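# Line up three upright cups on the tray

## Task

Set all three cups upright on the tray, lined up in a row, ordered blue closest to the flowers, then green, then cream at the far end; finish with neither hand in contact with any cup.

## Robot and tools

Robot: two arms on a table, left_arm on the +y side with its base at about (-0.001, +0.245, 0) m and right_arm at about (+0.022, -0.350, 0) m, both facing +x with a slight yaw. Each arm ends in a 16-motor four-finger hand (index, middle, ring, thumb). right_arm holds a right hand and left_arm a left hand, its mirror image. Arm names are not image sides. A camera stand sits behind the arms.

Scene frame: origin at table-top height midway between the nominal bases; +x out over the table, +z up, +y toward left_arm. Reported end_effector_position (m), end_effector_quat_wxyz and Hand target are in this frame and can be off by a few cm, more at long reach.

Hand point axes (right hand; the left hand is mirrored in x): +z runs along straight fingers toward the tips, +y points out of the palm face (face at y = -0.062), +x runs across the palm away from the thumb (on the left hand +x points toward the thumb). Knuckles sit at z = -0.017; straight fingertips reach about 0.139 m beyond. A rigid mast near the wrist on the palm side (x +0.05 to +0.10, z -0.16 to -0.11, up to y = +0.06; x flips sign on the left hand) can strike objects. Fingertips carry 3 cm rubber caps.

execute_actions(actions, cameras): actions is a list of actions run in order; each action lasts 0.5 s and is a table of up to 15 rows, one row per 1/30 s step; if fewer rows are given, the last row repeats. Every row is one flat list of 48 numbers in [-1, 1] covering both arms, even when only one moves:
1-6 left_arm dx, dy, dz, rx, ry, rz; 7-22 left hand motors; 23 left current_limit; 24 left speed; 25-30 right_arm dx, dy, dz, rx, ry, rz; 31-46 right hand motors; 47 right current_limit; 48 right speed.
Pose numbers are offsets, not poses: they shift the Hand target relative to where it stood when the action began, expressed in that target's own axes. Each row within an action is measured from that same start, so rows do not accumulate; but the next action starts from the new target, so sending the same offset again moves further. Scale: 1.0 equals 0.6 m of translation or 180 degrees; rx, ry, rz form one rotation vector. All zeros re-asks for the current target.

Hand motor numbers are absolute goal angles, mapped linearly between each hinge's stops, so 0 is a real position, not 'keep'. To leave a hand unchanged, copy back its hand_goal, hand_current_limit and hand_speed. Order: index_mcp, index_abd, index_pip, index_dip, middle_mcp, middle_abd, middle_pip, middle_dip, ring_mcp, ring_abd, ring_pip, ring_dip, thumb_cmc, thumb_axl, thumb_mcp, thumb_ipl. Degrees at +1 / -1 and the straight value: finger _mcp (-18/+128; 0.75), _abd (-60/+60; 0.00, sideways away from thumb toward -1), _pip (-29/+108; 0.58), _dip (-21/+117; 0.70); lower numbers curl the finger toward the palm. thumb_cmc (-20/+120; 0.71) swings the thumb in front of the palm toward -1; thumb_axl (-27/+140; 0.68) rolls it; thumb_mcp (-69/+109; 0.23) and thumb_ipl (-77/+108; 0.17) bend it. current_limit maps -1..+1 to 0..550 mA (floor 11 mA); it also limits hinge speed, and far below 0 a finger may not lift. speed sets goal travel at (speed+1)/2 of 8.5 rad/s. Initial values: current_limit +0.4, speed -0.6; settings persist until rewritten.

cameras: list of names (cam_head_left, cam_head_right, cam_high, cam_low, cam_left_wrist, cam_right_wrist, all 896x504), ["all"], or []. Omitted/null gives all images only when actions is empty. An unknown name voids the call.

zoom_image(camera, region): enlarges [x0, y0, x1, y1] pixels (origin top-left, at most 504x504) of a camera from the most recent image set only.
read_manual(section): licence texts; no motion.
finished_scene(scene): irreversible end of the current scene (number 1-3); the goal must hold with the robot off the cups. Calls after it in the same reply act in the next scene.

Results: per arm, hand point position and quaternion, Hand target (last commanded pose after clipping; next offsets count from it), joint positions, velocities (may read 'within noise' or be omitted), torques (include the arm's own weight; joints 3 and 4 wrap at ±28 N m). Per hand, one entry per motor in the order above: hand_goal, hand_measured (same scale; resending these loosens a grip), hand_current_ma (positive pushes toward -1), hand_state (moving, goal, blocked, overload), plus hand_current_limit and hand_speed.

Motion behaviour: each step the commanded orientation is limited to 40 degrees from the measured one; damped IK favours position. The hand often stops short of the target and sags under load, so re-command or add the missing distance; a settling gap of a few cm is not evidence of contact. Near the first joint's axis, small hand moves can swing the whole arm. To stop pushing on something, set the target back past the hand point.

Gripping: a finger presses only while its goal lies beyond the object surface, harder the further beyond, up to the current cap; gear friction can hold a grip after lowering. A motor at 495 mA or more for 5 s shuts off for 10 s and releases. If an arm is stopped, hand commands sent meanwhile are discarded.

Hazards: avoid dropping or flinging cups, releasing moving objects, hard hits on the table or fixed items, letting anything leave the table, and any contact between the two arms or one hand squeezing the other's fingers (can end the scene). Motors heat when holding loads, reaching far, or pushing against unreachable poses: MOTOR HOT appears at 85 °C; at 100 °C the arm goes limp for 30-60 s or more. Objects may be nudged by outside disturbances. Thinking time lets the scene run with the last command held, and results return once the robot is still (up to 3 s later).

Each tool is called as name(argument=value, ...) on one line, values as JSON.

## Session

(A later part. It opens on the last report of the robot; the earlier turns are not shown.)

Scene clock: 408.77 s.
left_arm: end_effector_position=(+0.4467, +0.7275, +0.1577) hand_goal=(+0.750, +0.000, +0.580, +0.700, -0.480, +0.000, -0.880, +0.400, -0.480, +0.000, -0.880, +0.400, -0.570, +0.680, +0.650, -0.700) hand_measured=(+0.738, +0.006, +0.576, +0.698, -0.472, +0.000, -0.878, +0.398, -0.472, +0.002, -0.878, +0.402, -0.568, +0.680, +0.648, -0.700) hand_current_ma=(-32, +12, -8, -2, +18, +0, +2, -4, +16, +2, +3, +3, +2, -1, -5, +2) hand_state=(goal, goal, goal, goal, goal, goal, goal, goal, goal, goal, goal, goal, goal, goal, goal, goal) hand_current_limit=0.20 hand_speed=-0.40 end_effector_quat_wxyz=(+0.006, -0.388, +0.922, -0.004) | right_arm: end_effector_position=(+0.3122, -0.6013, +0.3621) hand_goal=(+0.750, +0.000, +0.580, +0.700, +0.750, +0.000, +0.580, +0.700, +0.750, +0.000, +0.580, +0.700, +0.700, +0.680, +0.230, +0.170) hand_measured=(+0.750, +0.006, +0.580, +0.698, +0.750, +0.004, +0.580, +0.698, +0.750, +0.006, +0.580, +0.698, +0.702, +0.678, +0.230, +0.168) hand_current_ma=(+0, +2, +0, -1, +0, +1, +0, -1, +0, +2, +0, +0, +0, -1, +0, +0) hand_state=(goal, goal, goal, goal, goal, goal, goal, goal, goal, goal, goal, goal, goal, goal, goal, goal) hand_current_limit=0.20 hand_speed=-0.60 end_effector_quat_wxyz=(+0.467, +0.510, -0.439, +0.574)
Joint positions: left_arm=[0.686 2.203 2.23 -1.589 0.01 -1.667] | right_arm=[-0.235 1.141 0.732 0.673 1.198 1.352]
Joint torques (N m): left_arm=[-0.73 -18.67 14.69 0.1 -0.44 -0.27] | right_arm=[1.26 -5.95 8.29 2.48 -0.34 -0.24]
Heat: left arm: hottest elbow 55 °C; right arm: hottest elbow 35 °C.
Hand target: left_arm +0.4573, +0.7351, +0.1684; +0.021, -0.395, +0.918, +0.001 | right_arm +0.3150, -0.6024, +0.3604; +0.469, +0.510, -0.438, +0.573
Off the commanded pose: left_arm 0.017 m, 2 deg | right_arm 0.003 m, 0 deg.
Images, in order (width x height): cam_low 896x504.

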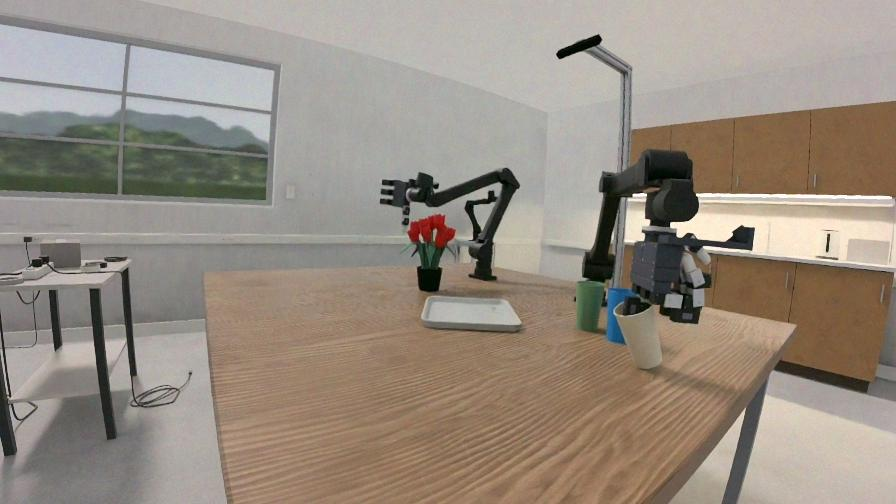

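execute_actions(actions=[[[0,0,-0.035,0,0,0,0.75,0,0.58,0.7,-0.48,0,-0.88,0.4,-0.48,0,-0.88,0.4,-0.57,0.68,0.65,-0.7,0.2,-0.4,0,0,0,0,0,0,0.75,0,0.58,0.7,0.75,0,0.58,0.7,0.75,0,0.58,0.7,0.7,0.68,0.23,0.17,0.2,-0.6]]], cameras=["cam_low","cam_left_wrist"])

zoom_image(camera="cam_low", region=[540, 200, 760, 380])

Scene clock: 418.47 s.
left_arm: end_effector_position=(+0.4474, +0.7280, +0.1742) hand_goal=(+0.750, +0.000, +0.580, +0.700, -0.480, +0.000, -0.880, +0.400, -0.480, +0.000, -0.880, +0.400, -0.570, +0.680, +0.650, -0.700) hand_measured=(+0.744, +0.002, +0.576, +0.698, -0.472, +0.000, -0.878, +0.398, -0.472, +0.002, -0.878, +0.402, -0.568, +0.680, +0.648, -0.700) hand_current_ma=(-14, +4, -7, -2, +18, +0, +2, -4, +16, +2, +3, +3, +2, -1, -5, +2) hand_state=(goal, goal, goal, goal, goal, goal, goal, goal, goal, goal, goal, goal, goal, goal, goal, goal) hand_current_limit=0.20 hand_speed=-0.40 end_effector_quat_wxyz=(+0.002, -0.389, +0.921, -0.005) | right_arm: end_effector_position=(+0.3122, -0.6013, +0.3621) hand_goal=(+0.750, +0.000, +0.580, +0.700, +0.750, +0.000, +0.580, +0.700, +0.750, +0.000, +0.580, +0.700, +0.700, +0.680, +0.230, +0.170) hand_measured=(+0.750, +0.006, +0.580, +0.698, +0.750, +0.004, +0.580, +0.698, +0.750, +0.006, +0.580, +0.698, +0.702, +0.678, +0.230, +0.168) hand_current_ma=(+0, +2, +0, -1, +0, +1, +0, -1, +0, +2, +0, +0, +0, -1, +0, +0) hand_state=(goal, goal, goal, goal, goal, goal, goal, goal, goal, goal, goal, goal, goal, goal, goal, goal) hand_current_limit=0.20 hand_speed=-0.60 end_effector_quat_wxyz=(+0.467, +0.510, -0.439, +0.574)
Joint positions: left_arm=[0.686 2.218 2.3 -1.651 0.01 -1.669] | right_arm=[-0.235 1.141 0.732 0.673 1.198 1.352]
Joint torques (N m): left_arm=[-0.03 -19.72 14.68 -0.18 -0.41 -0.26] | right_arm=[0.79 -6.24 8.31 2.55 -0.32 -0.28]
Heat: left arm: hottest elbow 54 °C; right arm: hottest elbow 35 °C.
Hand target: left_arm +0.4565, +0.7347, +0.1894; +0.021, -0.395, +0.918, +0.001 | right_arm +0.3150, -0.6024, +0.3604; +0.469, +0.510, -0.438, +0.573
Off the commanded pose: left_arm 0.019 m, 2 deg | right_arm 0.003 m, 0 deg.
Images, in order (width x height): cam_low 896x504, cam_left_wrist 896x504.

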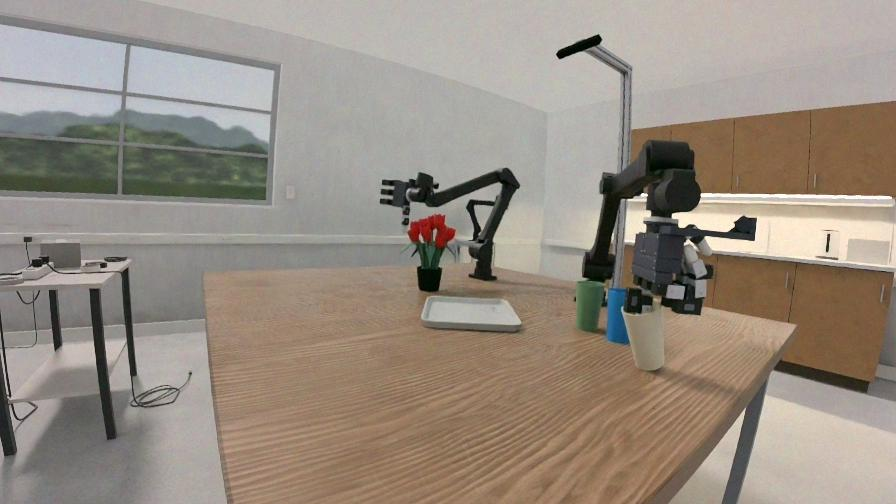

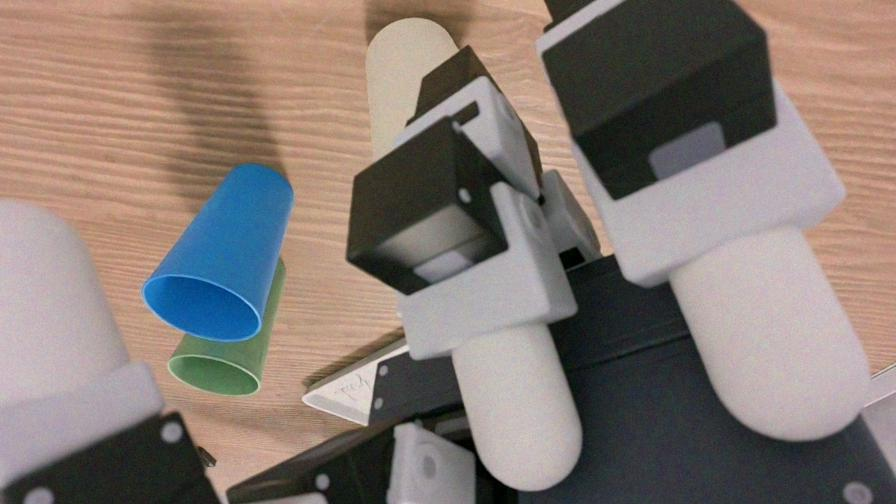

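Scaled by 2.291 from the camera's 896x504 image, which has a finer 1280x720 frame.

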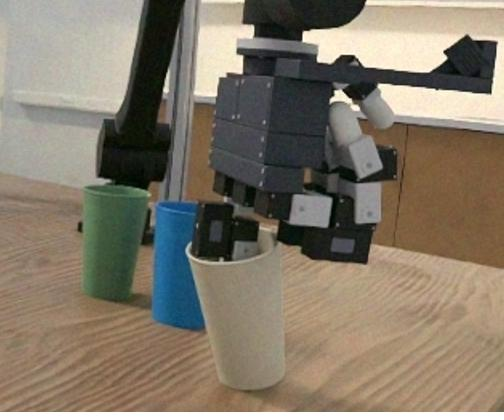

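execute_actions(actions=[[[-0.02,0.0165,-0.049,0,0,0,0.75,0,0.58,0.7,-0.48,0,-0.88,0.4,-0.48,0,-0.88,0.4,-0.57,0.68,0.65,-0.7,0.2,-0.4,0,0,0,0,0,0,0.75,0,0.58,0.7,0.75,0,0.58,0.7,0.75,0,0.58,0.7,0.7,0.68,0.23,0.17,0.2,-0.6]]], cameras=["cam_low"])

zoom_image(camera="cam_low", region=[540, 200, 760, 380])

Scene clock: 427.83 s.
left_arm: end_effector_position=(+0.4550, +0.7352, +0.2031) hand_goal=(+0.750, +0.000, +0.580, +0.700, -0.480, +0.000, -0.880, +0.400, -0.480, +0.000, -0.880, +0.400, -0.570, +0.680, +0.650, -0.700) hand_measured=(+0.744, +0.002, +0.576, +0.698, -0.472, +0.000, -0.878, +0.398, -0.472, +0.002, -0.878, +0.402, -0.568, +0.680, +0.648, -0.700) hand_current_ma=(-14, +4, -7, -2, +18, +0, +2, -4, +16, +2, +3, +3, +2, -1, -5, +2) hand_state=(goal, goal, goal, goal, goal, goal, goal, goal, goal, goal, goal, goal, goal, goal, goal, goal) hand_current_limit=0.20 hand_speed=-0.40 end_effector_quat_wxyz=(+0.022, -0.389, +0.921, +0.002) | right_arm: end_effector_position=(+0.3122, -0.6013, +0.3621) hand_goal=(+0.750, +0.000, +0.580, +0.700, +0.750, +0.000, +0.580, +0.700, +0.750, +0.000, +0.580, +0.700, +0.700, +0.680, +0.230, +0.170) hand_measured=(+0.750, +0.006, +0.580, +0.698, +0.750, +0.004, +0.580, +0.698, +0.750, +0.006, +0.580, +0.698, +0.702, +0.678, +0.230, +0.168) hand_current_ma=(+0, +2, +0, -1, +0, +1, +0, -1, +0, +2, +0, +0, +0, -1, +0, +0) hand_state=(goal, goal, goal, goal, goal, goal, goal, goal, goal, goal, goal, goal, goal, goal, goal, goal) hand_current_limit=0.20 hand_speed=-0.60 end_effector_quat_wxyz=(+0.467, +0.510, -0.439, +0.574)
Joint positions: left_arm=[0.686 2.236 2.41 -1.702 0.008 -1.669] | right_arm=[-0.235 1.141 0.732 0.673 1.198 1.352]
Joint torques (N m): left_arm=[0.85 -20.13 14.6 0.08 -0.51 -0.07] | right_arm=[0.73 -6.18 8.28 2.55 -0.31 -0.27]
Heat: left arm: hottest elbow 57 °C; right arm: hottest elbow 35 °C.
Hand target: left_arm +0.4565, +0.7496, +0.2190; +0.021, -0.395, +0.918, +0.001 | right_arm +0.3150, -0.6024, +0.3604; +0.469, +0.510, -0.438, +0.573
Off the commanded pose: left_arm 0.022 m, 1 deg | right_arm 0.003 m, 0 deg.
joint sent to its limit (left arm) — joint 4 (wrist pitch), lower limit. The joint targets are off in orientation, not in position.
Images, in order (width x height): cam_low 896x504.

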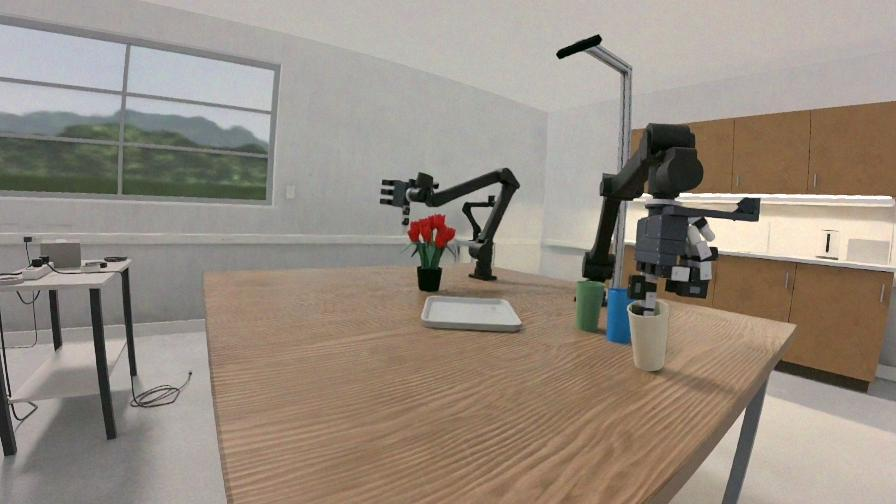

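Scaled by 2.291 from the camera's 896x504 image, which has a finer 1280x720 frame.

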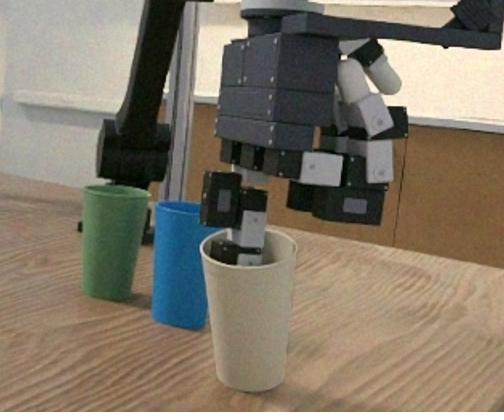

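execute_actions(actions=[[[-0.008,0,-0.15,0,0,0,0.75,0,0.58,0.7,-0.48,0,-0.88,0.4,-0.48,0,-0.88,0.4,-0.57,0.68,0.65,-0.7,0.2,-0.4,0,0,0,0,0,0,0.75,0,0.58,0.7,0.75,0,0.58,0.7,0.75,0,0.58,0.7,0.7,0.68,0.23,0.17,0.2,-0.6]]], cameras=["cam_low","cam_left_wrist"])

zoom_image(camera="cam_low", region=[540, 200, 760, 380])

Scene clock: 435.67 s.
left_arm: end_effector_position=(+0.4548, +0.7411, +0.2914) hand_goal=(+0.750, +0.000, +0.580, +0.700, -0.480, +0.000, -0.880, +0.400, -0.480, +0.000, -0.880, +0.400, -0.570, +0.680, +0.650, -0.700) hand_measured=(+0.744, +0.004, +0.576, +0.698, -0.472, +0.000, -0.878, +0.398, -0.472, +0.002, -0.878, +0.402, -0.568, +0.680, +0.648, -0.700) hand_current_ma=(-11, +5, -7, -2, +18, +0, +2, -4, +16, +2, +3, +3, +2, -1, -5, +2) hand_state=(goal, goal, goal, goal, goal, goal, goal, goal, goal, goal, goal, goal, goal, goal, goal, goal) hand_current_limit=0.20 hand_speed=-0.40 end_effector_quat_wxyz=(+0.098, -0.378, +0.920, +0.039) | right_arm: end_effector_position=(+0.3122, -0.6013, +0.3621) hand_goal=(+0.750, +0.000, +0.580, +0.700, +0.750, +0.000, +0.580, +0.700, +0.750, +0.000, +0.580, +0.700, +0.700, +0.680, +0.230, +0.170) hand_measured=(+0.750, +0.006, +0.580, +0.698, +0.750, +0.004, +0.580, +0.698, +0.750, +0.006, +0.580, +0.698, +0.702, +0.678, +0.230, +0.168) hand_current_ma=(+0, +2, +0, -1, +0, +1, +0, -1, +0, +2, +0, +0, +0, -1, +0, +0) hand_state=(goal, goal, goal, goal, goal, goal, goal, goal, goal, goal, goal, goal, goal, goal, goal, goal) hand_current_limit=0.20 hand_speed=-0.60 end_effector_quat_wxyz=(+0.467, +0.510, -0.439, +0.574)
Joint positions: left_arm=[0.686 2.15 2.492 -1.703 -0.015 -1.648] | right_arm=[-0.235 1.141 0.732 0.673 1.198 1.352]
Joint torques (N m): left_arm=[0.97 -18.96 13.83 0.62 -0.61 0.09] | right_arm=[1.08 -6.12 8.36 2.52 -0.32 -0.25]
Heat: left arm: hottest elbow 56 °C; right arm: hottest elbow 35 °C.
Hand target: left_arm +0.4564, +0.7513, +0.3091; +0.021, -0.395, +0.918, +0.001 | right_arm +0.3150, -0.6024, +0.3604; +0.469, +0.510, -0.438, +0.573
Off the commanded pose: left_arm 0.020 m, 10 deg | right_arm 0.003 m, 0 deg.
joint sent to its limit (left arm) — joint 4 (wrist pitch), lower limit. The joint targets are off in orientation, not in position.
Images, in order (width x height): cam_low 896x504, cam_left_wrist 896x504.

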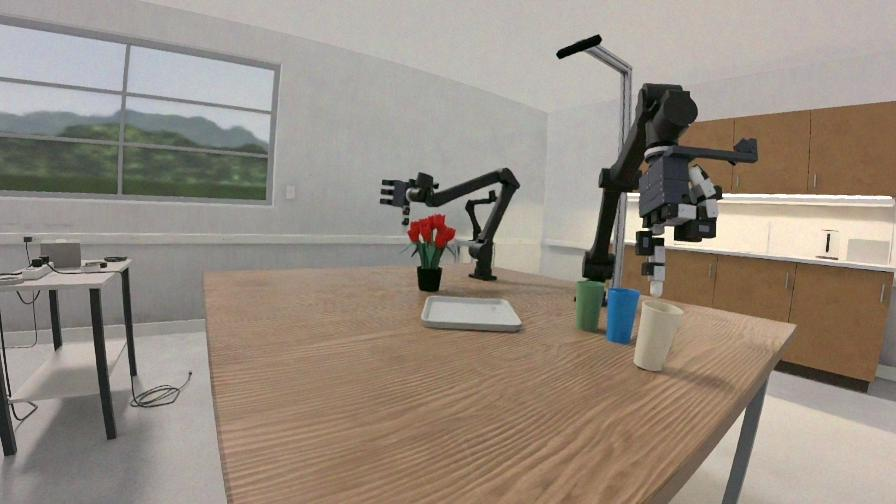

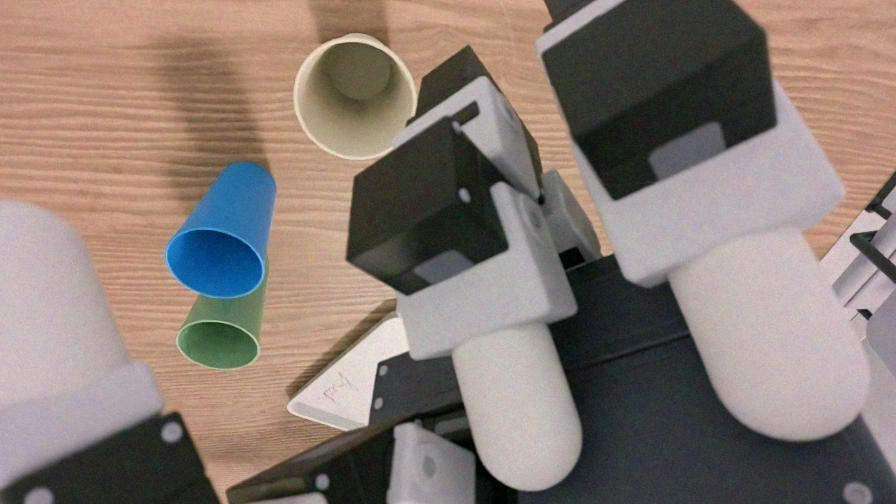

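Scaled by 2.291 from the camera's 896x504 image, which has a finer 1280x720 frame.

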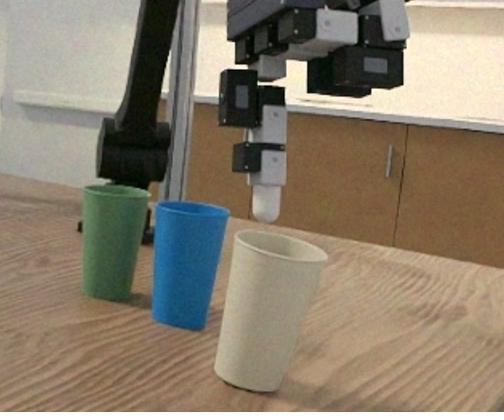

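execute_actions(actions=[], cameras=["cam_low","cam_left_wrist"])

zoom_image(camera="cam_low", region=[540, 200, 760, 380])

Scene clock: 440.30 s.
left_arm: end_effector_position=(+0.4548, +0.7412, +0.2915) hand_goal=(+0.750, +0.000, +0.580, +0.700, -0.480, +0.000, -0.880, +0.400, -0.480, +0.000, -0.880, +0.400, -0.570, +0.680, +0.650, -0.700) hand_measured=(+0.744, +0.004, +0.576, +0.698, -0.472, +0.000, -0.878, +0.398, -0.472, +0.002, -0.878, +0.402, -0.568, +0.680, +0.648, -0.700) hand_current_ma=(-11, +5, -7, -2, +18, +0, +2, -4, +16, +2, +3, +3, +2, -1, -5, +2) hand_state=(goal, goal, goal, goal, goal, goal, goal, goal, goal, goal, goal, goal, goal, goal, goal, goal) hand_current_limit=0.20 hand_speed=-0.40 end_effector_quat_wxyz=(+0.098, -0.378, +0.920, +0.039) | right_arm: end_effector_position=(+0.3122, -0.6013, +0.3621) hand_goal=(+0.750, +0.000, +0.580, +0.700, +0.750, +0.000, +0.580, +0.700, +0.750, +0.000, +0.580, +0.700, +0.700, +0.680, +0.230, +0.170) hand_measured=(+0.750, +0.006, +0.580, +0.698, +0.750, +0.004, +0.580, +0.698, +0.750, +0.006, +0.580, +0.698, +0.702, +0.678, +0.230, +0.168) hand_current_ma=(+0, +2, +0, -1, +0, +1, +0, -1, +0, +2, +0, +0, +0, -1, +0, +0) hand_state=(goal, goal, goal, goal, goal, goal, goal, goal, goal, goal, goal, goal, goal, goal, goal, goal) hand_current_limit=0.20 hand_speed=-0.60 end_effector_quat_wxyz=(+0.467, +0.510, -0.439, +0.574)
Joint positions: left_arm=[0.686 2.15 2.492 -1.703 -0.015 -1.647] | right_arm=[-0.235 1.141 0.732 0.673 1.198 1.352]
Joint velocities: within noise
Joint torques (N m): left_arm=[-0.21 -19.43 13.94 0.42 -0.61 0.1] | right_arm=[0.73 -6.24 8.21 2.47 -0.29 -0.26]
Heat: left arm: hottest elbow 56 °C; right arm: hottest elbow 35 °C.
Hand target: left_arm +0.4564, +0.7513, +0.3091; +0.021, -0.395, +0.918, +0.001 | right_arm +0.3150, -0.6024, +0.3604; +0.469, +0.510, -0.438, +0.573
Off the commanded pose: left_arm 0.020 m, 10 deg | right_arm 0.003 m, 0 deg.
Images, in order (width x height): cam_low 896x504, cam_left_wrist 896x504.

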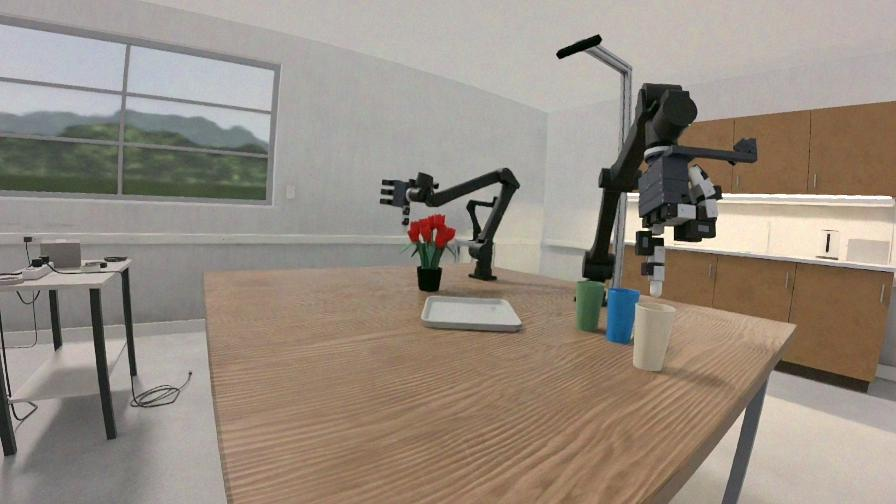

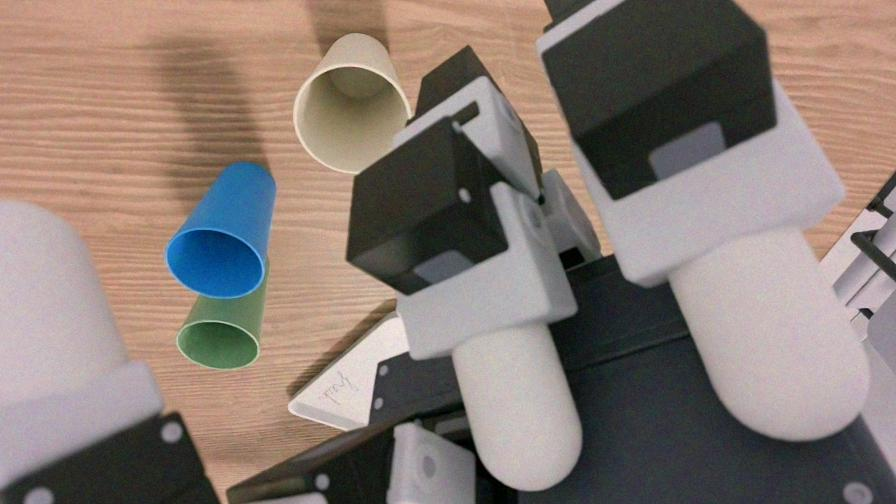

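Scaled by 2.291 from the camera's 896x504 image, which has a finer 1280x720 frame.

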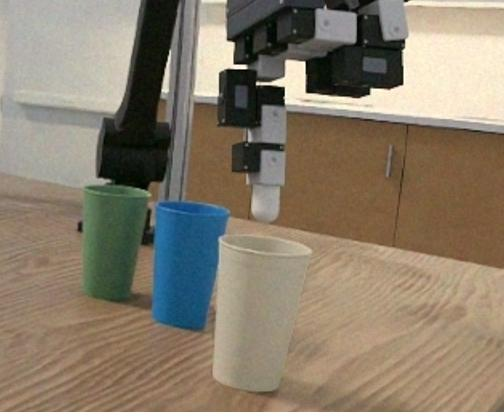

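execute_actions(actions=[[[0,0,0,0,-0.1667,0,0.75,0,0.58,0.7,-0.48,0,-0.88,0.4,-0.48,0,-0.88,0.4,-0.57,0.68,0.65,-0.7,0.2,-0.4,0,0,0,0,0,0,0.75,0,0.58,0.7,0.75,0,0.58,0.7,0.75,0,0.58,0.7,0.7,0.68,0.23,0.17,0.2,-0.6]],[[0,0,0,0,-0.1667,0,0.38,0,-0.4,0.3,0.38,0,-0.4,0.3,0.75,0,0.58,0.7,-0.57,0.68,0.65,-0.7,0.2,-0.4,0,0,0,0,0,0,0.75,0,0.58,0.7,0.75,0,0.58,0.7,0.75,0,0.58,0.7,0.7,0.68,0.23,0.17,0.2,-0.6]],[[0.044,0,0.023,0,-0.1667,0,0.38,0,-0.4,0.3,0.38,0,-0.4,0.3,0.75,0,0.58,0.7,-0.57,0.68,0.65,-0.7,0.2,-0.4,0,0,0,0,0,0,0.75,0,0.58,0.7,0.75,0,0.58,0.7,0.75,0,0.58,0.7,0.7,0.68,0.23,0.17,0.2,-0.6]],[[0.032,-0.014,-0.0335,-0.107,0,0,0.38,0,-0.4,0.3,0.38,0,-0.4,0.3,0.75,0,0.58,0.7,-0.57,0.68,0.65,-0.7,0.2,-0.4,0,0,0,0,0,0,0.75,0,0.58,0.7,0.75,0,0.58,0.7,0.75,0,0.58,0.7,0.7,0.68,0.23,0.17,0.2,-0.6]],[[0.033,-0.005,-0.04,-0.107,0,0,0.38,0,-0.4,0.3,0.38,0,-0.4,0.3,0.75,0,0.58,0.7,-0.57,0.68,0.65,-0.7,0.2,-0.4,0,0,0,0,0,0,0.75,0,0.58,0.7,0.75,0,0.58,0.7,0.75,0,0.58,0.7,0.7,0.68,0.23,0.17,0.2,-0.6]]], cameras=["cam_low","cam_left_wrist"])

Scene clock: 486.97 s.
left_arm: end_effector_position=(+0.4279, +0.7017, +0.2144) hand_goal=(+0.380, +0.000, -0.400, +0.300, +0.380, +0.000, -0.400, +0.300, +0.750, +0.000, +0.580, +0.700, -0.570, +0.680, +0.650, -0.700) hand_measured=(+0.380, +0.004, -0.398, +0.302, +0.380, +0.000, -0.400, +0.302, +0.748, +0.002, +0.580, +0.698, -0.564, +0.680, +0.648, -0.700) hand_current_ma=(+0, +5, +5, +4, +0, +0, -1, +4, -1, +3, -1, -3, +13, -1, -3, +2) hand_state=(goal, goal, goal, goal, goal, goal, goal, goal, goal, goal, goal, goal, goal, goal, goal, goal) hand_current_limit=0.20 hand_speed=-0.40 end_effector_quat_wxyz=(+0.514, -0.481, +0.528, +0.475) | right_arm: end_effector_position=(+0.3122, -0.6013, +0.3621) hand_goal=(+0.750, +0.000, +0.580, +0.700, +0.750, +0.000, +0.580, +0.700, +0.750, +0.000, +0.580, +0.700, +0.700, +0.680, +0.230, +0.170) hand_measured=(+0.750, +0.006, +0.580, +0.698, +0.750, +0.004, +0.580, +0.698, +0.750, +0.006, +0.580, +0.698, +0.702, +0.678, +0.230, +0.168) hand_current_ma=(+0, +2, +0, -1, +0, +1, +0, -1, +0, +2, +0, +0, +0, -1, +0, +0) hand_state=(goal, goal, goal, goal, goal, goal, goal, goal, goal, goal, goal, goal, goal, goal, goal, goal) hand_current_limit=0.20 hand_speed=-0.60 end_effector_quat_wxyz=(+0.467, +0.510, -0.439, +0.574)
Joint positions: left_arm=[0.493 1.856 1.202 0.62 -0.977 -1.592] | right_arm=[-0.235 1.141 0.732 0.673 1.198 1.352]
Joint torques (N m): left_arm=[-1.08 -15.62 14.04 2.25 -0.32 0.28] | right_arm=[1.2 -6.12 8.27 2.5 -0.32 -0.26]
Heat: left arm: hottest elbow 56 °C; right arm: hottest elbow 35 °C.
Hand target: left_arm +0.4433, +0.7084, +0.2390; +0.535, -0.482, +0.506, +0.474 | right_arm +0.3150, -0.6024, +0.3604; +0.469, +0.510, -0.438, +0.573
Off the commanded pose: left_arm 0.030 m, 3 deg | right_arm 0.003 m, 0 deg.
Images, in order (width x height): cam_low 896x504, cam_left_wrist 896x504.

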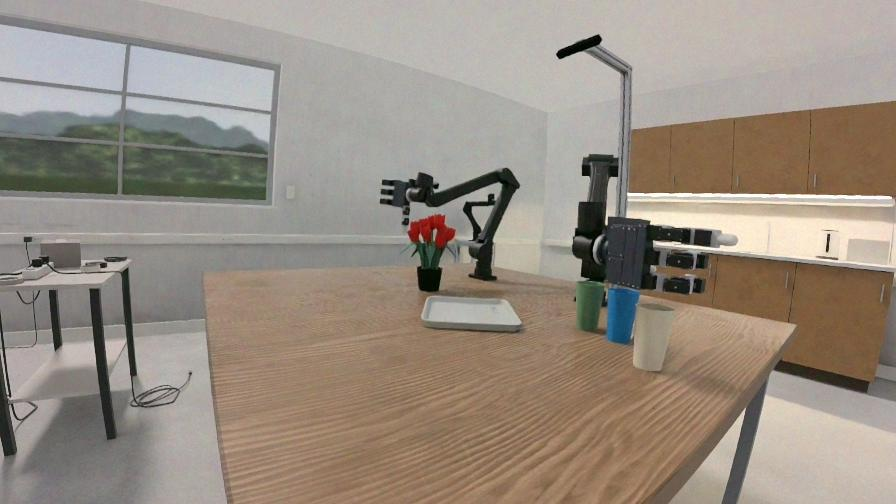

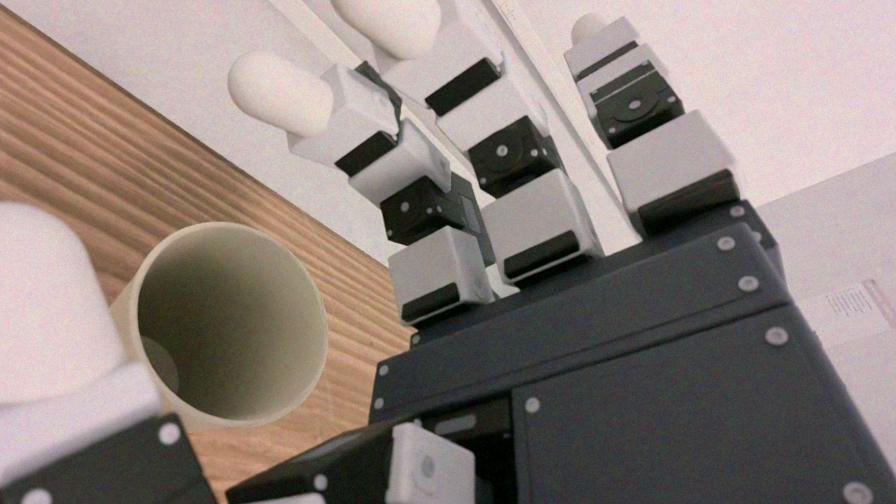

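execute_actions(actions=[[[0.13,-0.0125,0.011,0,0,0,0.38,0,-0.4,0.3,0.38,0,-0.4,0.3,0.75,0,0.58,0.7,-0.57,0.68,0.65,-0.7,0.2,-0.4,0,0,0,0,0,0,0.75,0,0.58,0.7,0.75,0,0.58,0.7,0.75,0,0.58,0.7,0.7,0.68,0.23,0.17,0.2,-0.6]]], cameras=["cam_low","cam_left_wrist"])

zoom_image(camera="cam_low", region=[540, 200, 760, 380])

Scene clock: 505.20 s.
left_arm: end_effector_position=(+0.4400, +0.7085, +0.1300) hand_goal=(+0.380, +0.000, -0.400, +0.300, +0.380, +0.000, -0.400, +0.300, +0.750, +0.000, +0.580, +0.700, -0.570, +0.680, +0.650, -0.700) hand_measured=(+0.380, +0.004, -0.398, +0.302, +0.380, +0.000, -0.400, +0.302, +0.748, +0.002, +0.580, +0.698, -0.564, +0.680, +0.648, -0.700) hand_current_ma=(+0, +5, +5, +4, +0, +0, -1, +4, -1, +3, -1, -3, +14, -1, -3, +2) hand_state=(goal, goal, goal, goal, goal, goal, goal, goal, goal, goal, goal, goal, goal, goal, goal, goal) hand_current_limit=0.20 hand_speed=-0.40 end_effector_quat_wxyz=(+0.510, -0.479, +0.532, +0.477) | right_arm: end_effector_position=(+0.3122, -0.6013, +0.3621) hand_goal=(+0.750, +0.000, +0.580, +0.700, +0.750, +0.000, +0.580, +0.700, +0.750, +0.000, +0.580, +0.700, +0.700, +0.680, +0.230, +0.170) hand_measured=(+0.750, +0.006, +0.580, +0.698, +0.750, +0.004, +0.580, +0.698, +0.750, +0.006, +0.580, +0.698, +0.702, +0.678, +0.230, +0.168) hand_current_ma=(+0, +2, +0, -1, +0, +1, +0, -1, +0, +2, +0, +0, +0, -1, +0, +0) hand_state=(goal, goal, goal, goal, goal, goal, goal, goal, goal, goal, goal, goal, goal, goal, goal, goal) hand_current_limit=0.20 hand_speed=-0.60 end_effector_quat_wxyz=(+0.467, +0.510, -0.439, +0.574)
Joint positions: left_arm=[0.493 2.033 1.209 0.778 -0.977 -1.59] | right_arm=[-0.235 1.141 0.732 0.673 1.198 1.352]
Joint torques (N m): left_arm=[-0.09 -17.96 11.99 1.94 -0.24 0.38] | right_arm=[0.85 -6.01 8.18 2.5 -0.32 -0.27]
Heat: left arm: hottest elbow 56 °C; right arm: hottest elbow 35 °C.
Hand target: left_arm +0.4543, +0.7158, +0.1614; +0.535, -0.482, +0.506, +0.474 | right_arm +0.3150, -0.6024, +0.3604; +0.469, +0.510, -0.438, +0.573
Off the commanded pose: left_arm 0.035 m, 4 deg | right_arm 0.003 m, 0 deg.
Images, in order (width x height): cam_low 896x504, cam_left_wrist 896x504.

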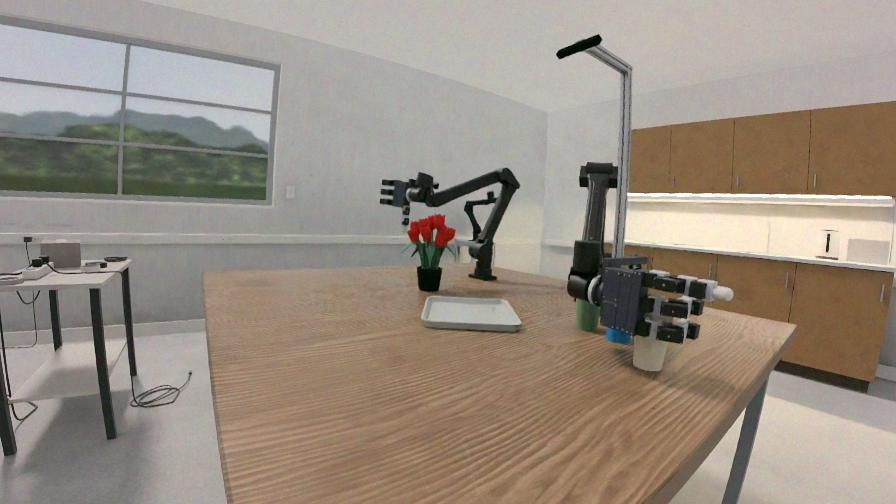

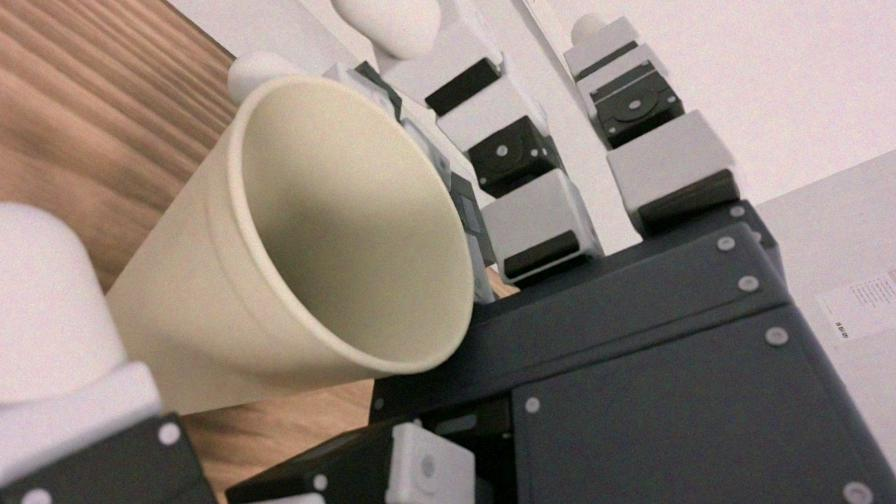

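Scaled by 2.291 from the camera's 896x504 image, which has a finer 1280x720 frame.

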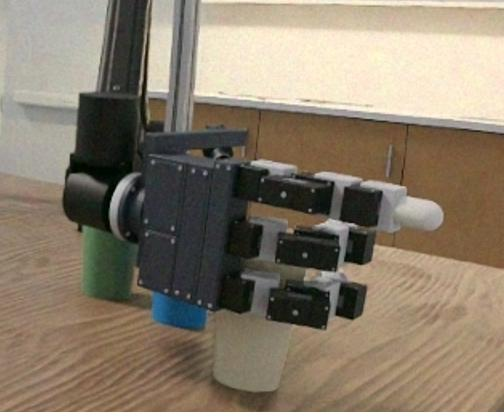

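execute_actions(actions=[[[0,-0.023,0.024,0,0,0,0.38,0,-0.4,0.3,0.38,0,-0.4,0.3,0.75,0,0.58,0.7,-0.57,0.68,0.65,-0.7,0.2,-0.4,0,0,0,0,0,0,0.75,0,0.58,0.7,0.75,0,0.58,0.7,0.75,0,0.58,0.7,0.7,0.68,0.23,0.17,0.2,-0.6]]], cameras=["cam_left_wrist"])

Scene clock: 518.17 s.
left_arm: end_effector_position=(+0.4579, +0.7184, +0.1473) hand_goal=(+0.380, +0.000, -0.400, +0.300, +0.380, +0.000, -0.400, +0.300, +0.750, +0.000, +0.580, +0.700, -0.570, +0.680, +0.650, -0.700) hand_measured=(+0.380, +0.004, -0.398, +0.302, +0.380, +0.000, -0.400, +0.302, +0.748, +0.002, +0.580, +0.698, -0.564, +0.680, +0.650, -0.700) hand_current_ma=(+0, +5, +5, +4, +0, +0, -1, +4, -1, +3, -1, -3, +14, -1, -1, +2) hand_state=(goal, goal, goal, goal, goal, goal, goal, goal, goal, goal, goal, goal, goal, goal, goal, goal) hand_current_limit=0.20 hand_speed=-0.40 end_effector_quat_wxyz=(+0.527, -0.482, +0.516, +0.473) | right_arm: end_effector_position=(+0.3122, -0.6013, +0.3621) hand_goal=(+0.750, +0.000, +0.580, +0.700, +0.750, +0.000, +0.580, +0.700, +0.750, +0.000, +0.580, +0.700, +0.700, +0.680, +0.230, +0.170) hand_measured=(+0.750, +0.006, +0.580, +0.698, +0.750, +0.004, +0.580, +0.698, +0.750, +0.006, +0.580, +0.698, +0.702, +0.678, +0.230, +0.168) hand_current_ma=(+0, +2, +0, -1, +0, +1, +0, -1, +0, +2, +0, +0, +0, -1, +0, +0) hand_state=(goal, goal, goal, goal, goal, goal, goal, goal, goal, goal, goal, goal, goal, goal, goal, goal) hand_current_limit=0.20 hand_speed=-0.60 end_effector_quat_wxyz=(+0.467, +0.510, -0.439, +0.574)
Joint positions: left_arm=[0.493 2.044 1.277 0.771 -0.975 -1.588] | right_arm=[-0.235 1.141 0.732 0.673 1.198 1.352]
Joint torques (N m): left_arm=[0.56 -16.85 12.88 1.32 0 0.31] | right_arm=[0.85 -6.36 8.23 2.56 -0.32 -0.25]
Heat: left arm: hottest elbow 54 °C; right arm: hottest elbow 35 °C.
Hand target: left_arm +0.4693, +0.7289, +0.1622; +0.535, -0.482, +0.506, +0.474 | right_arm +0.3150, -0.6024, +0.3604; +0.469, +0.510, -0.438, +0.573
Off the commanded pose: left_arm 0.022 m, 2 deg | right_arm 0.003 m, 0 deg.
Images, in order (width x height): cam_left_wrist 896x504.

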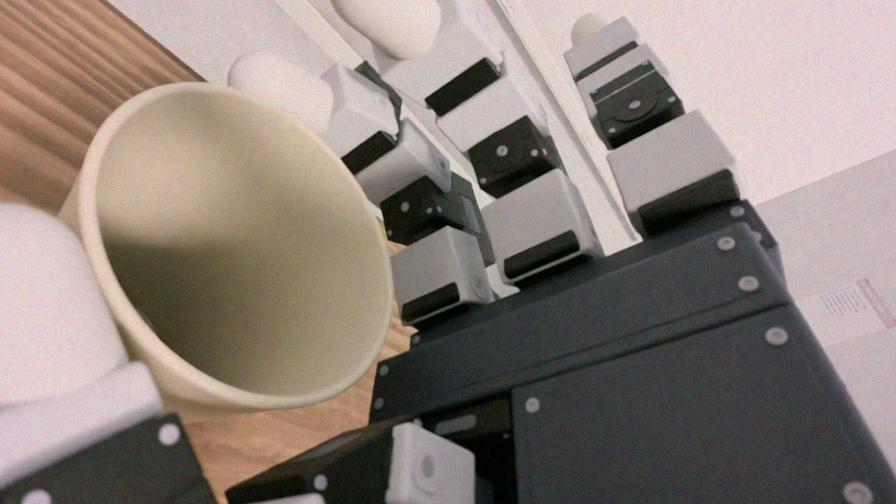

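execute_actions(actions=[[[0.127,0.007,0,0,0,0,0.38,0,-0.4,0.3,0.38,0,-0.4,0.3,0.75,0,0.58,0.7,-0.57,0.68,0.65,-0.7,0.2,-0.4,0,0,0,0,0,0,0.75,0,0.58,0.7,0.75,0,0.58,0.7,0.75,0,0.58,0.7,0.7,0.68,0.23,0.17,0.2,-0.6]]], cameras=["cam_left_wrist"])

Scene clock: 530.87 s.
left_arm: end_effector_position=(+0.4576, +0.7181, +0.0579) hand_goal=(+0.380, +0.000, -0.400, +0.300, +0.380, +0.000, -0.400, +0.300, +0.750, +0.000, +0.580, +0.700, -0.570, +0.680, +0.650, -0.700) hand_measured=(+0.380, +0.004, -0.398, +0.302, +0.380, +0.000, -0.400, +0.302, +0.748, +0.002, +0.580, +0.698, -0.564, +0.680, +0.650, -0.700) hand_current_ma=(+0, +5, +5, +4, +0, +0, -1, +4, -1, +3, -1, -3, +14, -1, -1, +2) hand_state=(goal, goal, goal, goal, goal, goal, goal, goal, goal, goal, goal, goal, goal, goal, goal, goal) hand_current_limit=0.20 hand_speed=-0.40 end_effector_quat_wxyz=(+0.513, -0.478, +0.532, +0.475) | right_arm: end_effector_position=(+0.3122, -0.6013, +0.3621) hand_goal=(+0.750, +0.000, +0.580, +0.700, +0.750, +0.000, +0.580, +0.700, +0.750, +0.000, +0.580, +0.700, +0.700, +0.680, +0.230, +0.170) hand_measured=(+0.750, +0.006, +0.580, +0.698, +0.750, +0.004, +0.580, +0.698, +0.750, +0.006, +0.580, +0.698, +0.702, +0.678, +0.230, +0.168) hand_current_ma=(+0, +2, +0, -1, +0, +1, +0, -1, +0, +2, +0, +0, +0, -1, +0, +0) hand_state=(goal, goal, goal, goal, goal, goal, goal, goal, goal, goal, goal, goal, goal, goal, goal, goal) hand_current_limit=0.20 hand_speed=-0.60 end_effector_quat_wxyz=(+0.467, +0.510, -0.439, +0.574)
Joint positions: left_arm=[0.493 2.212 1.278 0.895 -0.971 -1.588] | right_arm=[-0.235 1.141 0.732 0.673 1.198 1.352]
Joint torques (N m): left_arm=[0.67 -19.49 10.86 2.07 -0.08 0.23] | right_arm=[0.85 -6.24 8.29 2.51 -0.3 -0.28]
Heat: left arm: hottest elbow 53 °C; right arm: hottest elbow 35 °C.
Hand target: left_arm +0.4680, +0.7307, +0.0858; +0.535, -0.482, +0.506, +0.474 | right_arm +0.3150, -0.6024, +0.3604; +0.469, +0.510, -0.438, +0.573
Off the commanded pose: left_arm 0.032 m, 4 deg | right_arm 0.003 m, 0 deg.
Images, in order (width x height): cam_left_wrist 896x504.

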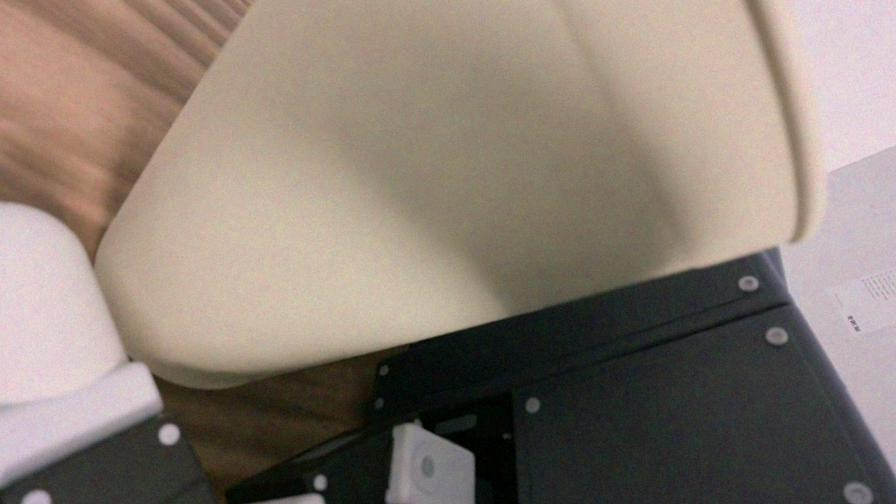

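execute_actions(actions=[[[-0.03,0,0,0,0,0,0.38,0,-0.4,0.3,0.38,0,-0.4,0.3,0.75,0,0.58,0.7,-0.57,0.68,0.65,-0.7,0.2,-0.4,0,0,0,0,0,0,0.75,0,0.58,0.7,0.75,0,0.58,0.7,0.75,0,0.58,0.7,0.7,0.68,0.23,0.17,0.2,-0.6]]], cameras=["cam_left_wrist","cam_low"])

zoom_image(camera="cam_low", region=[540, 200, 760, 380])

Scene clock: 537.80 s.
left_arm: end_effector_position=(+0.4594, +0.7192, +0.0801) hand_goal=(+0.380, +0.000, -0.400, +0.300, +0.380, +0.000, -0.400, +0.300, +0.750, +0.000, +0.580, +0.700, -0.570, +0.680, +0.650, -0.700) hand_measured=(+0.380, +0.004, -0.398, +0.302, +0.380, +0.000, -0.400, +0.302, +0.748, +0.002, +0.580, +0.698, -0.564, +0.680, +0.650, -0.700) hand_current_ma=(+0, +5, +5, +4, +0, +0, -1, +4, -1, +3, -1, -3, +14, -1, -1, +2) hand_state=(goal, goal, goal, goal, goal, goal, goal, goal, goal, goal, goal, goal, goal, goal, goal, goal) hand_current_limit=0.20 hand_speed=-0.40 end_effector_quat_wxyz=(+0.524, -0.480, +0.521, +0.473) | right_arm: end_effector_position=(+0.3122, -0.6013, +0.3621) hand_goal=(+0.750, +0.000, +0.580, +0.700, +0.750, +0.000, +0.580, +0.700, +0.750, +0.000, +0.580, +0.700, +0.700, +0.680, +0.230, +0.170) hand_measured=(+0.750, +0.006, +0.580, +0.698, +0.750, +0.004, +0.580, +0.698, +0.750, +0.006, +0.580, +0.698, +0.702, +0.678, +0.230, +0.168) hand_current_ma=(+0, +2, +0, -1, +0, +1, +0, -1, +0, +2, +0, +0, +0, -1, +0, +0) hand_state=(goal, goal, goal, goal, goal, goal, goal, goal, goal, goal, goal, goal, goal, goal, goal, goal) hand_current_limit=0.20 hand_speed=-0.60 end_effector_quat_wxyz=(+0.467, +0.510, -0.439, +0.574)
Joint positions: left_arm=[0.493 2.175 1.278 0.889 -0.971 -1.588] | right_arm=[-0.235 1.141 0.732 0.673 1.198 1.352]
Joint torques (N m): left_arm=[0.73 -18.32 10.91 1.14 -0.01 0.32] | right_arm=[0.91 -5.89 8.28 2.45 -0.3 -0.27]
Heat: left arm: hottest elbow 53 °C; right arm: hottest elbow 35 °C.
Hand target: left_arm +0.4673, +0.7304, +0.1039; +0.535, -0.482, +0.506, +0.474 | right_arm +0.3150, -0.6024, +0.3604; +0.469, +0.510, -0.438, +0.573
Off the commanded pose: left_arm 0.027 m, 2 deg | right_arm 0.003 m, 0 deg.
Images, in order (width x height): cam_low 896x504, cam_left_wrist 896x504.

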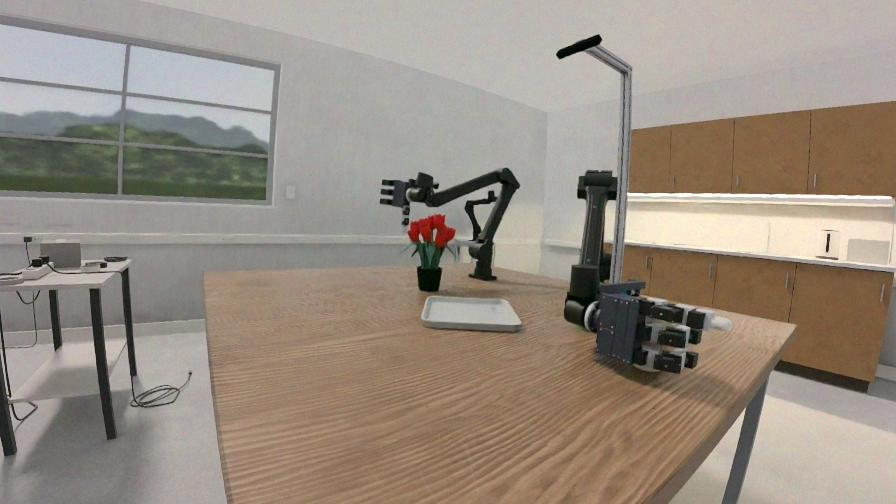

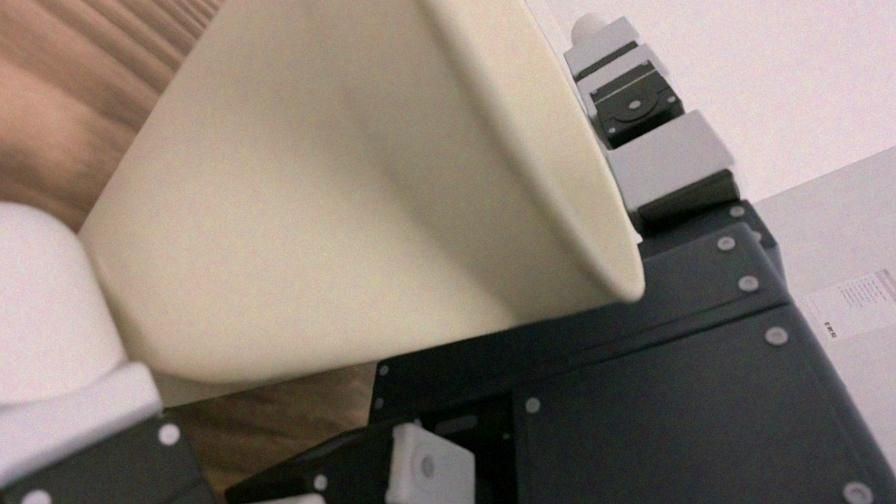

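Scaled by 2.291 from the camera's 896x504 image, which has a finer 1280x720 frame.

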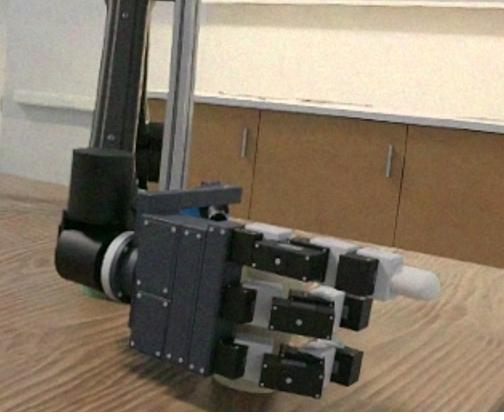

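execute_actions(actions=[[[0.006,0.0,0,0,0,0,0.2,0,-0.45,0.26,0.2,0,-0.45,0.26,0.75,0,0.58,0.7,-0.57,0.68,0.48,-0.77,0.0,-0.5,0,0,0,0,0,0,0.75,0,0.58,0.7,0.75,0,0.58,0.7,0.75,0,0.58,0.7,0.7,0.68,0.23,0.17,0.2,-0.6]],[[0,0,0,0,0,0,0.16,0,-0.48,0.23,0.16,0,-0.48,0.23,0.75,0,0.58,0.7,-0.57,0.68,0.38,-0.82,0.0,-0.6,0,0,0,0,0,0,0.75,0,0.58,0.7,0.75,0,0.58,0.7,0.75,0,0.58,0.7,0.7,0.68,0.23,0.17,0.2,-0.6]],[[0,0,0,0,0,0,0.06,0,-0.56,0.14,0.07,0,-0.55,0.14,0.75,0,0.58,0.7,-0.57,0.68,0.3,-0.88,0.0,-0.6,0,0,0,0,0,0,0.75,0,0.58,0.7,0.75,0,0.58,0.7,0.75,0,0.58,0.7,0.7,0.68,0.23,0.17,0.2,-0.6]]], cameras=["cam_left_wrist"])

Scene clock: 549.87 s.
left_arm: end_effector_position=(+0.4595, +0.7192, +0.0802) hand_goal=(+0.060, +0.000, -0.560, +0.140, +0.070, +0.000, -0.550, +0.140, +0.750, +0.000, +0.580, +0.700, -0.570, +0.680, +0.300, -0.880) hand_measured=(+0.150, +0.004, -0.490, +0.204, +0.180, +0.000, -0.466, +0.222, +0.750, +0.002, +0.580, +0.698, -0.562, +0.680, +0.398, -0.814) hand_current_ma=(+275, +5, +239, +222, +275, +0, +275, +275, -1, +3, -1, -3, +19, -1, +275, +275) hand_state=(blocked, goal, blocked, blocked, blocked, goal, blocked, blocked, goal, goal, goal, goal, goal, goal, blocked, blocked) hand_current_limit=0.00 hand_speed=-0.60 end_effector_quat_wxyz=(+0.523, -0.480, +0.522, +0.473) | right_arm: end_effector_position=(+0.3122, -0.6013, +0.3621) hand_goal=(+0.750, +0.000, +0.580, +0.700, +0.750, +0.000, +0.580, +0.700, +0.750, +0.000, +0.580, +0.700, +0.700, +0.680, +0.230, +0.170) hand_measured=(+0.750, +0.006, +0.580, +0.698, +0.750, +0.004, +0.580, +0.698, +0.750, +0.006, +0.580, +0.698, +0.702, +0.678, +0.230, +0.168) hand_current_ma=(+0, +2, +0, -1, +0, +1, +0, -1, +0, +2, +0, +0, +0, -1, +0, +0) hand_state=(goal, goal, goal, goal, goal, goal, goal, goal, goal, goal, goal, goal, goal, goal, goal, goal) hand_current_limit=0.20 hand_speed=-0.60 end_effector_quat_wxyz=(+0.467, +0.510, -0.439, +0.574)
Joint positions: left_arm=[0.493 2.175 1.278 0.889 -0.971 -1.586] | right_arm=[-0.235 1.141 0.732 0.673 1.198 1.352]
Joint torques (N m): left_arm=[1.32 -18.73 11 1.32 -0.02 0.32] | right_arm=[0.79 -6.53 8.24 2.59 -0.31 -0.28]
Heat: left arm: hottest elbow 53 °C; right arm: hottest elbow 35 °C.
Hand target: left_arm +0.4674, +0.7304, +0.1003; +0.535, -0.482, +0.506, +0.474 | right_arm +0.3150, -0.6024, +0.3604; +0.469, +0.510, -0.438, +0.573
Off the commanded pose: left_arm 0.024 m, 2 deg | right_arm 0.003 m, 0 deg.
Images, in order (width x height): cam_left_wrist 896x504.

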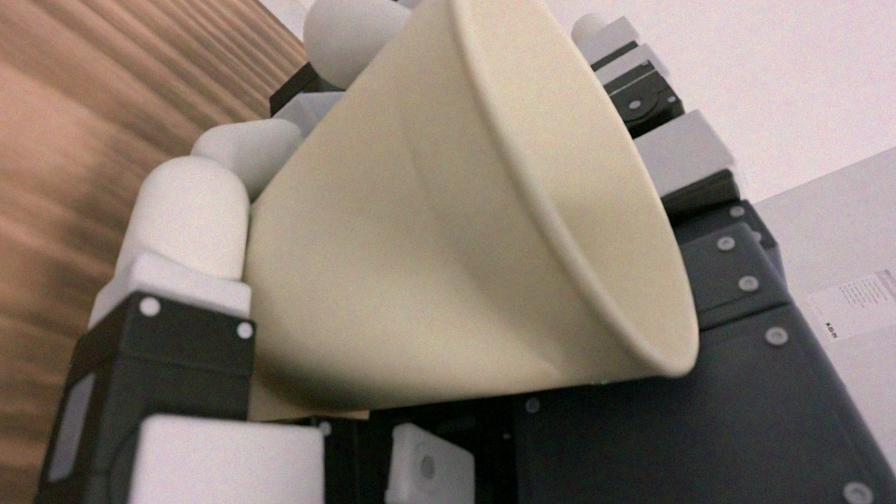

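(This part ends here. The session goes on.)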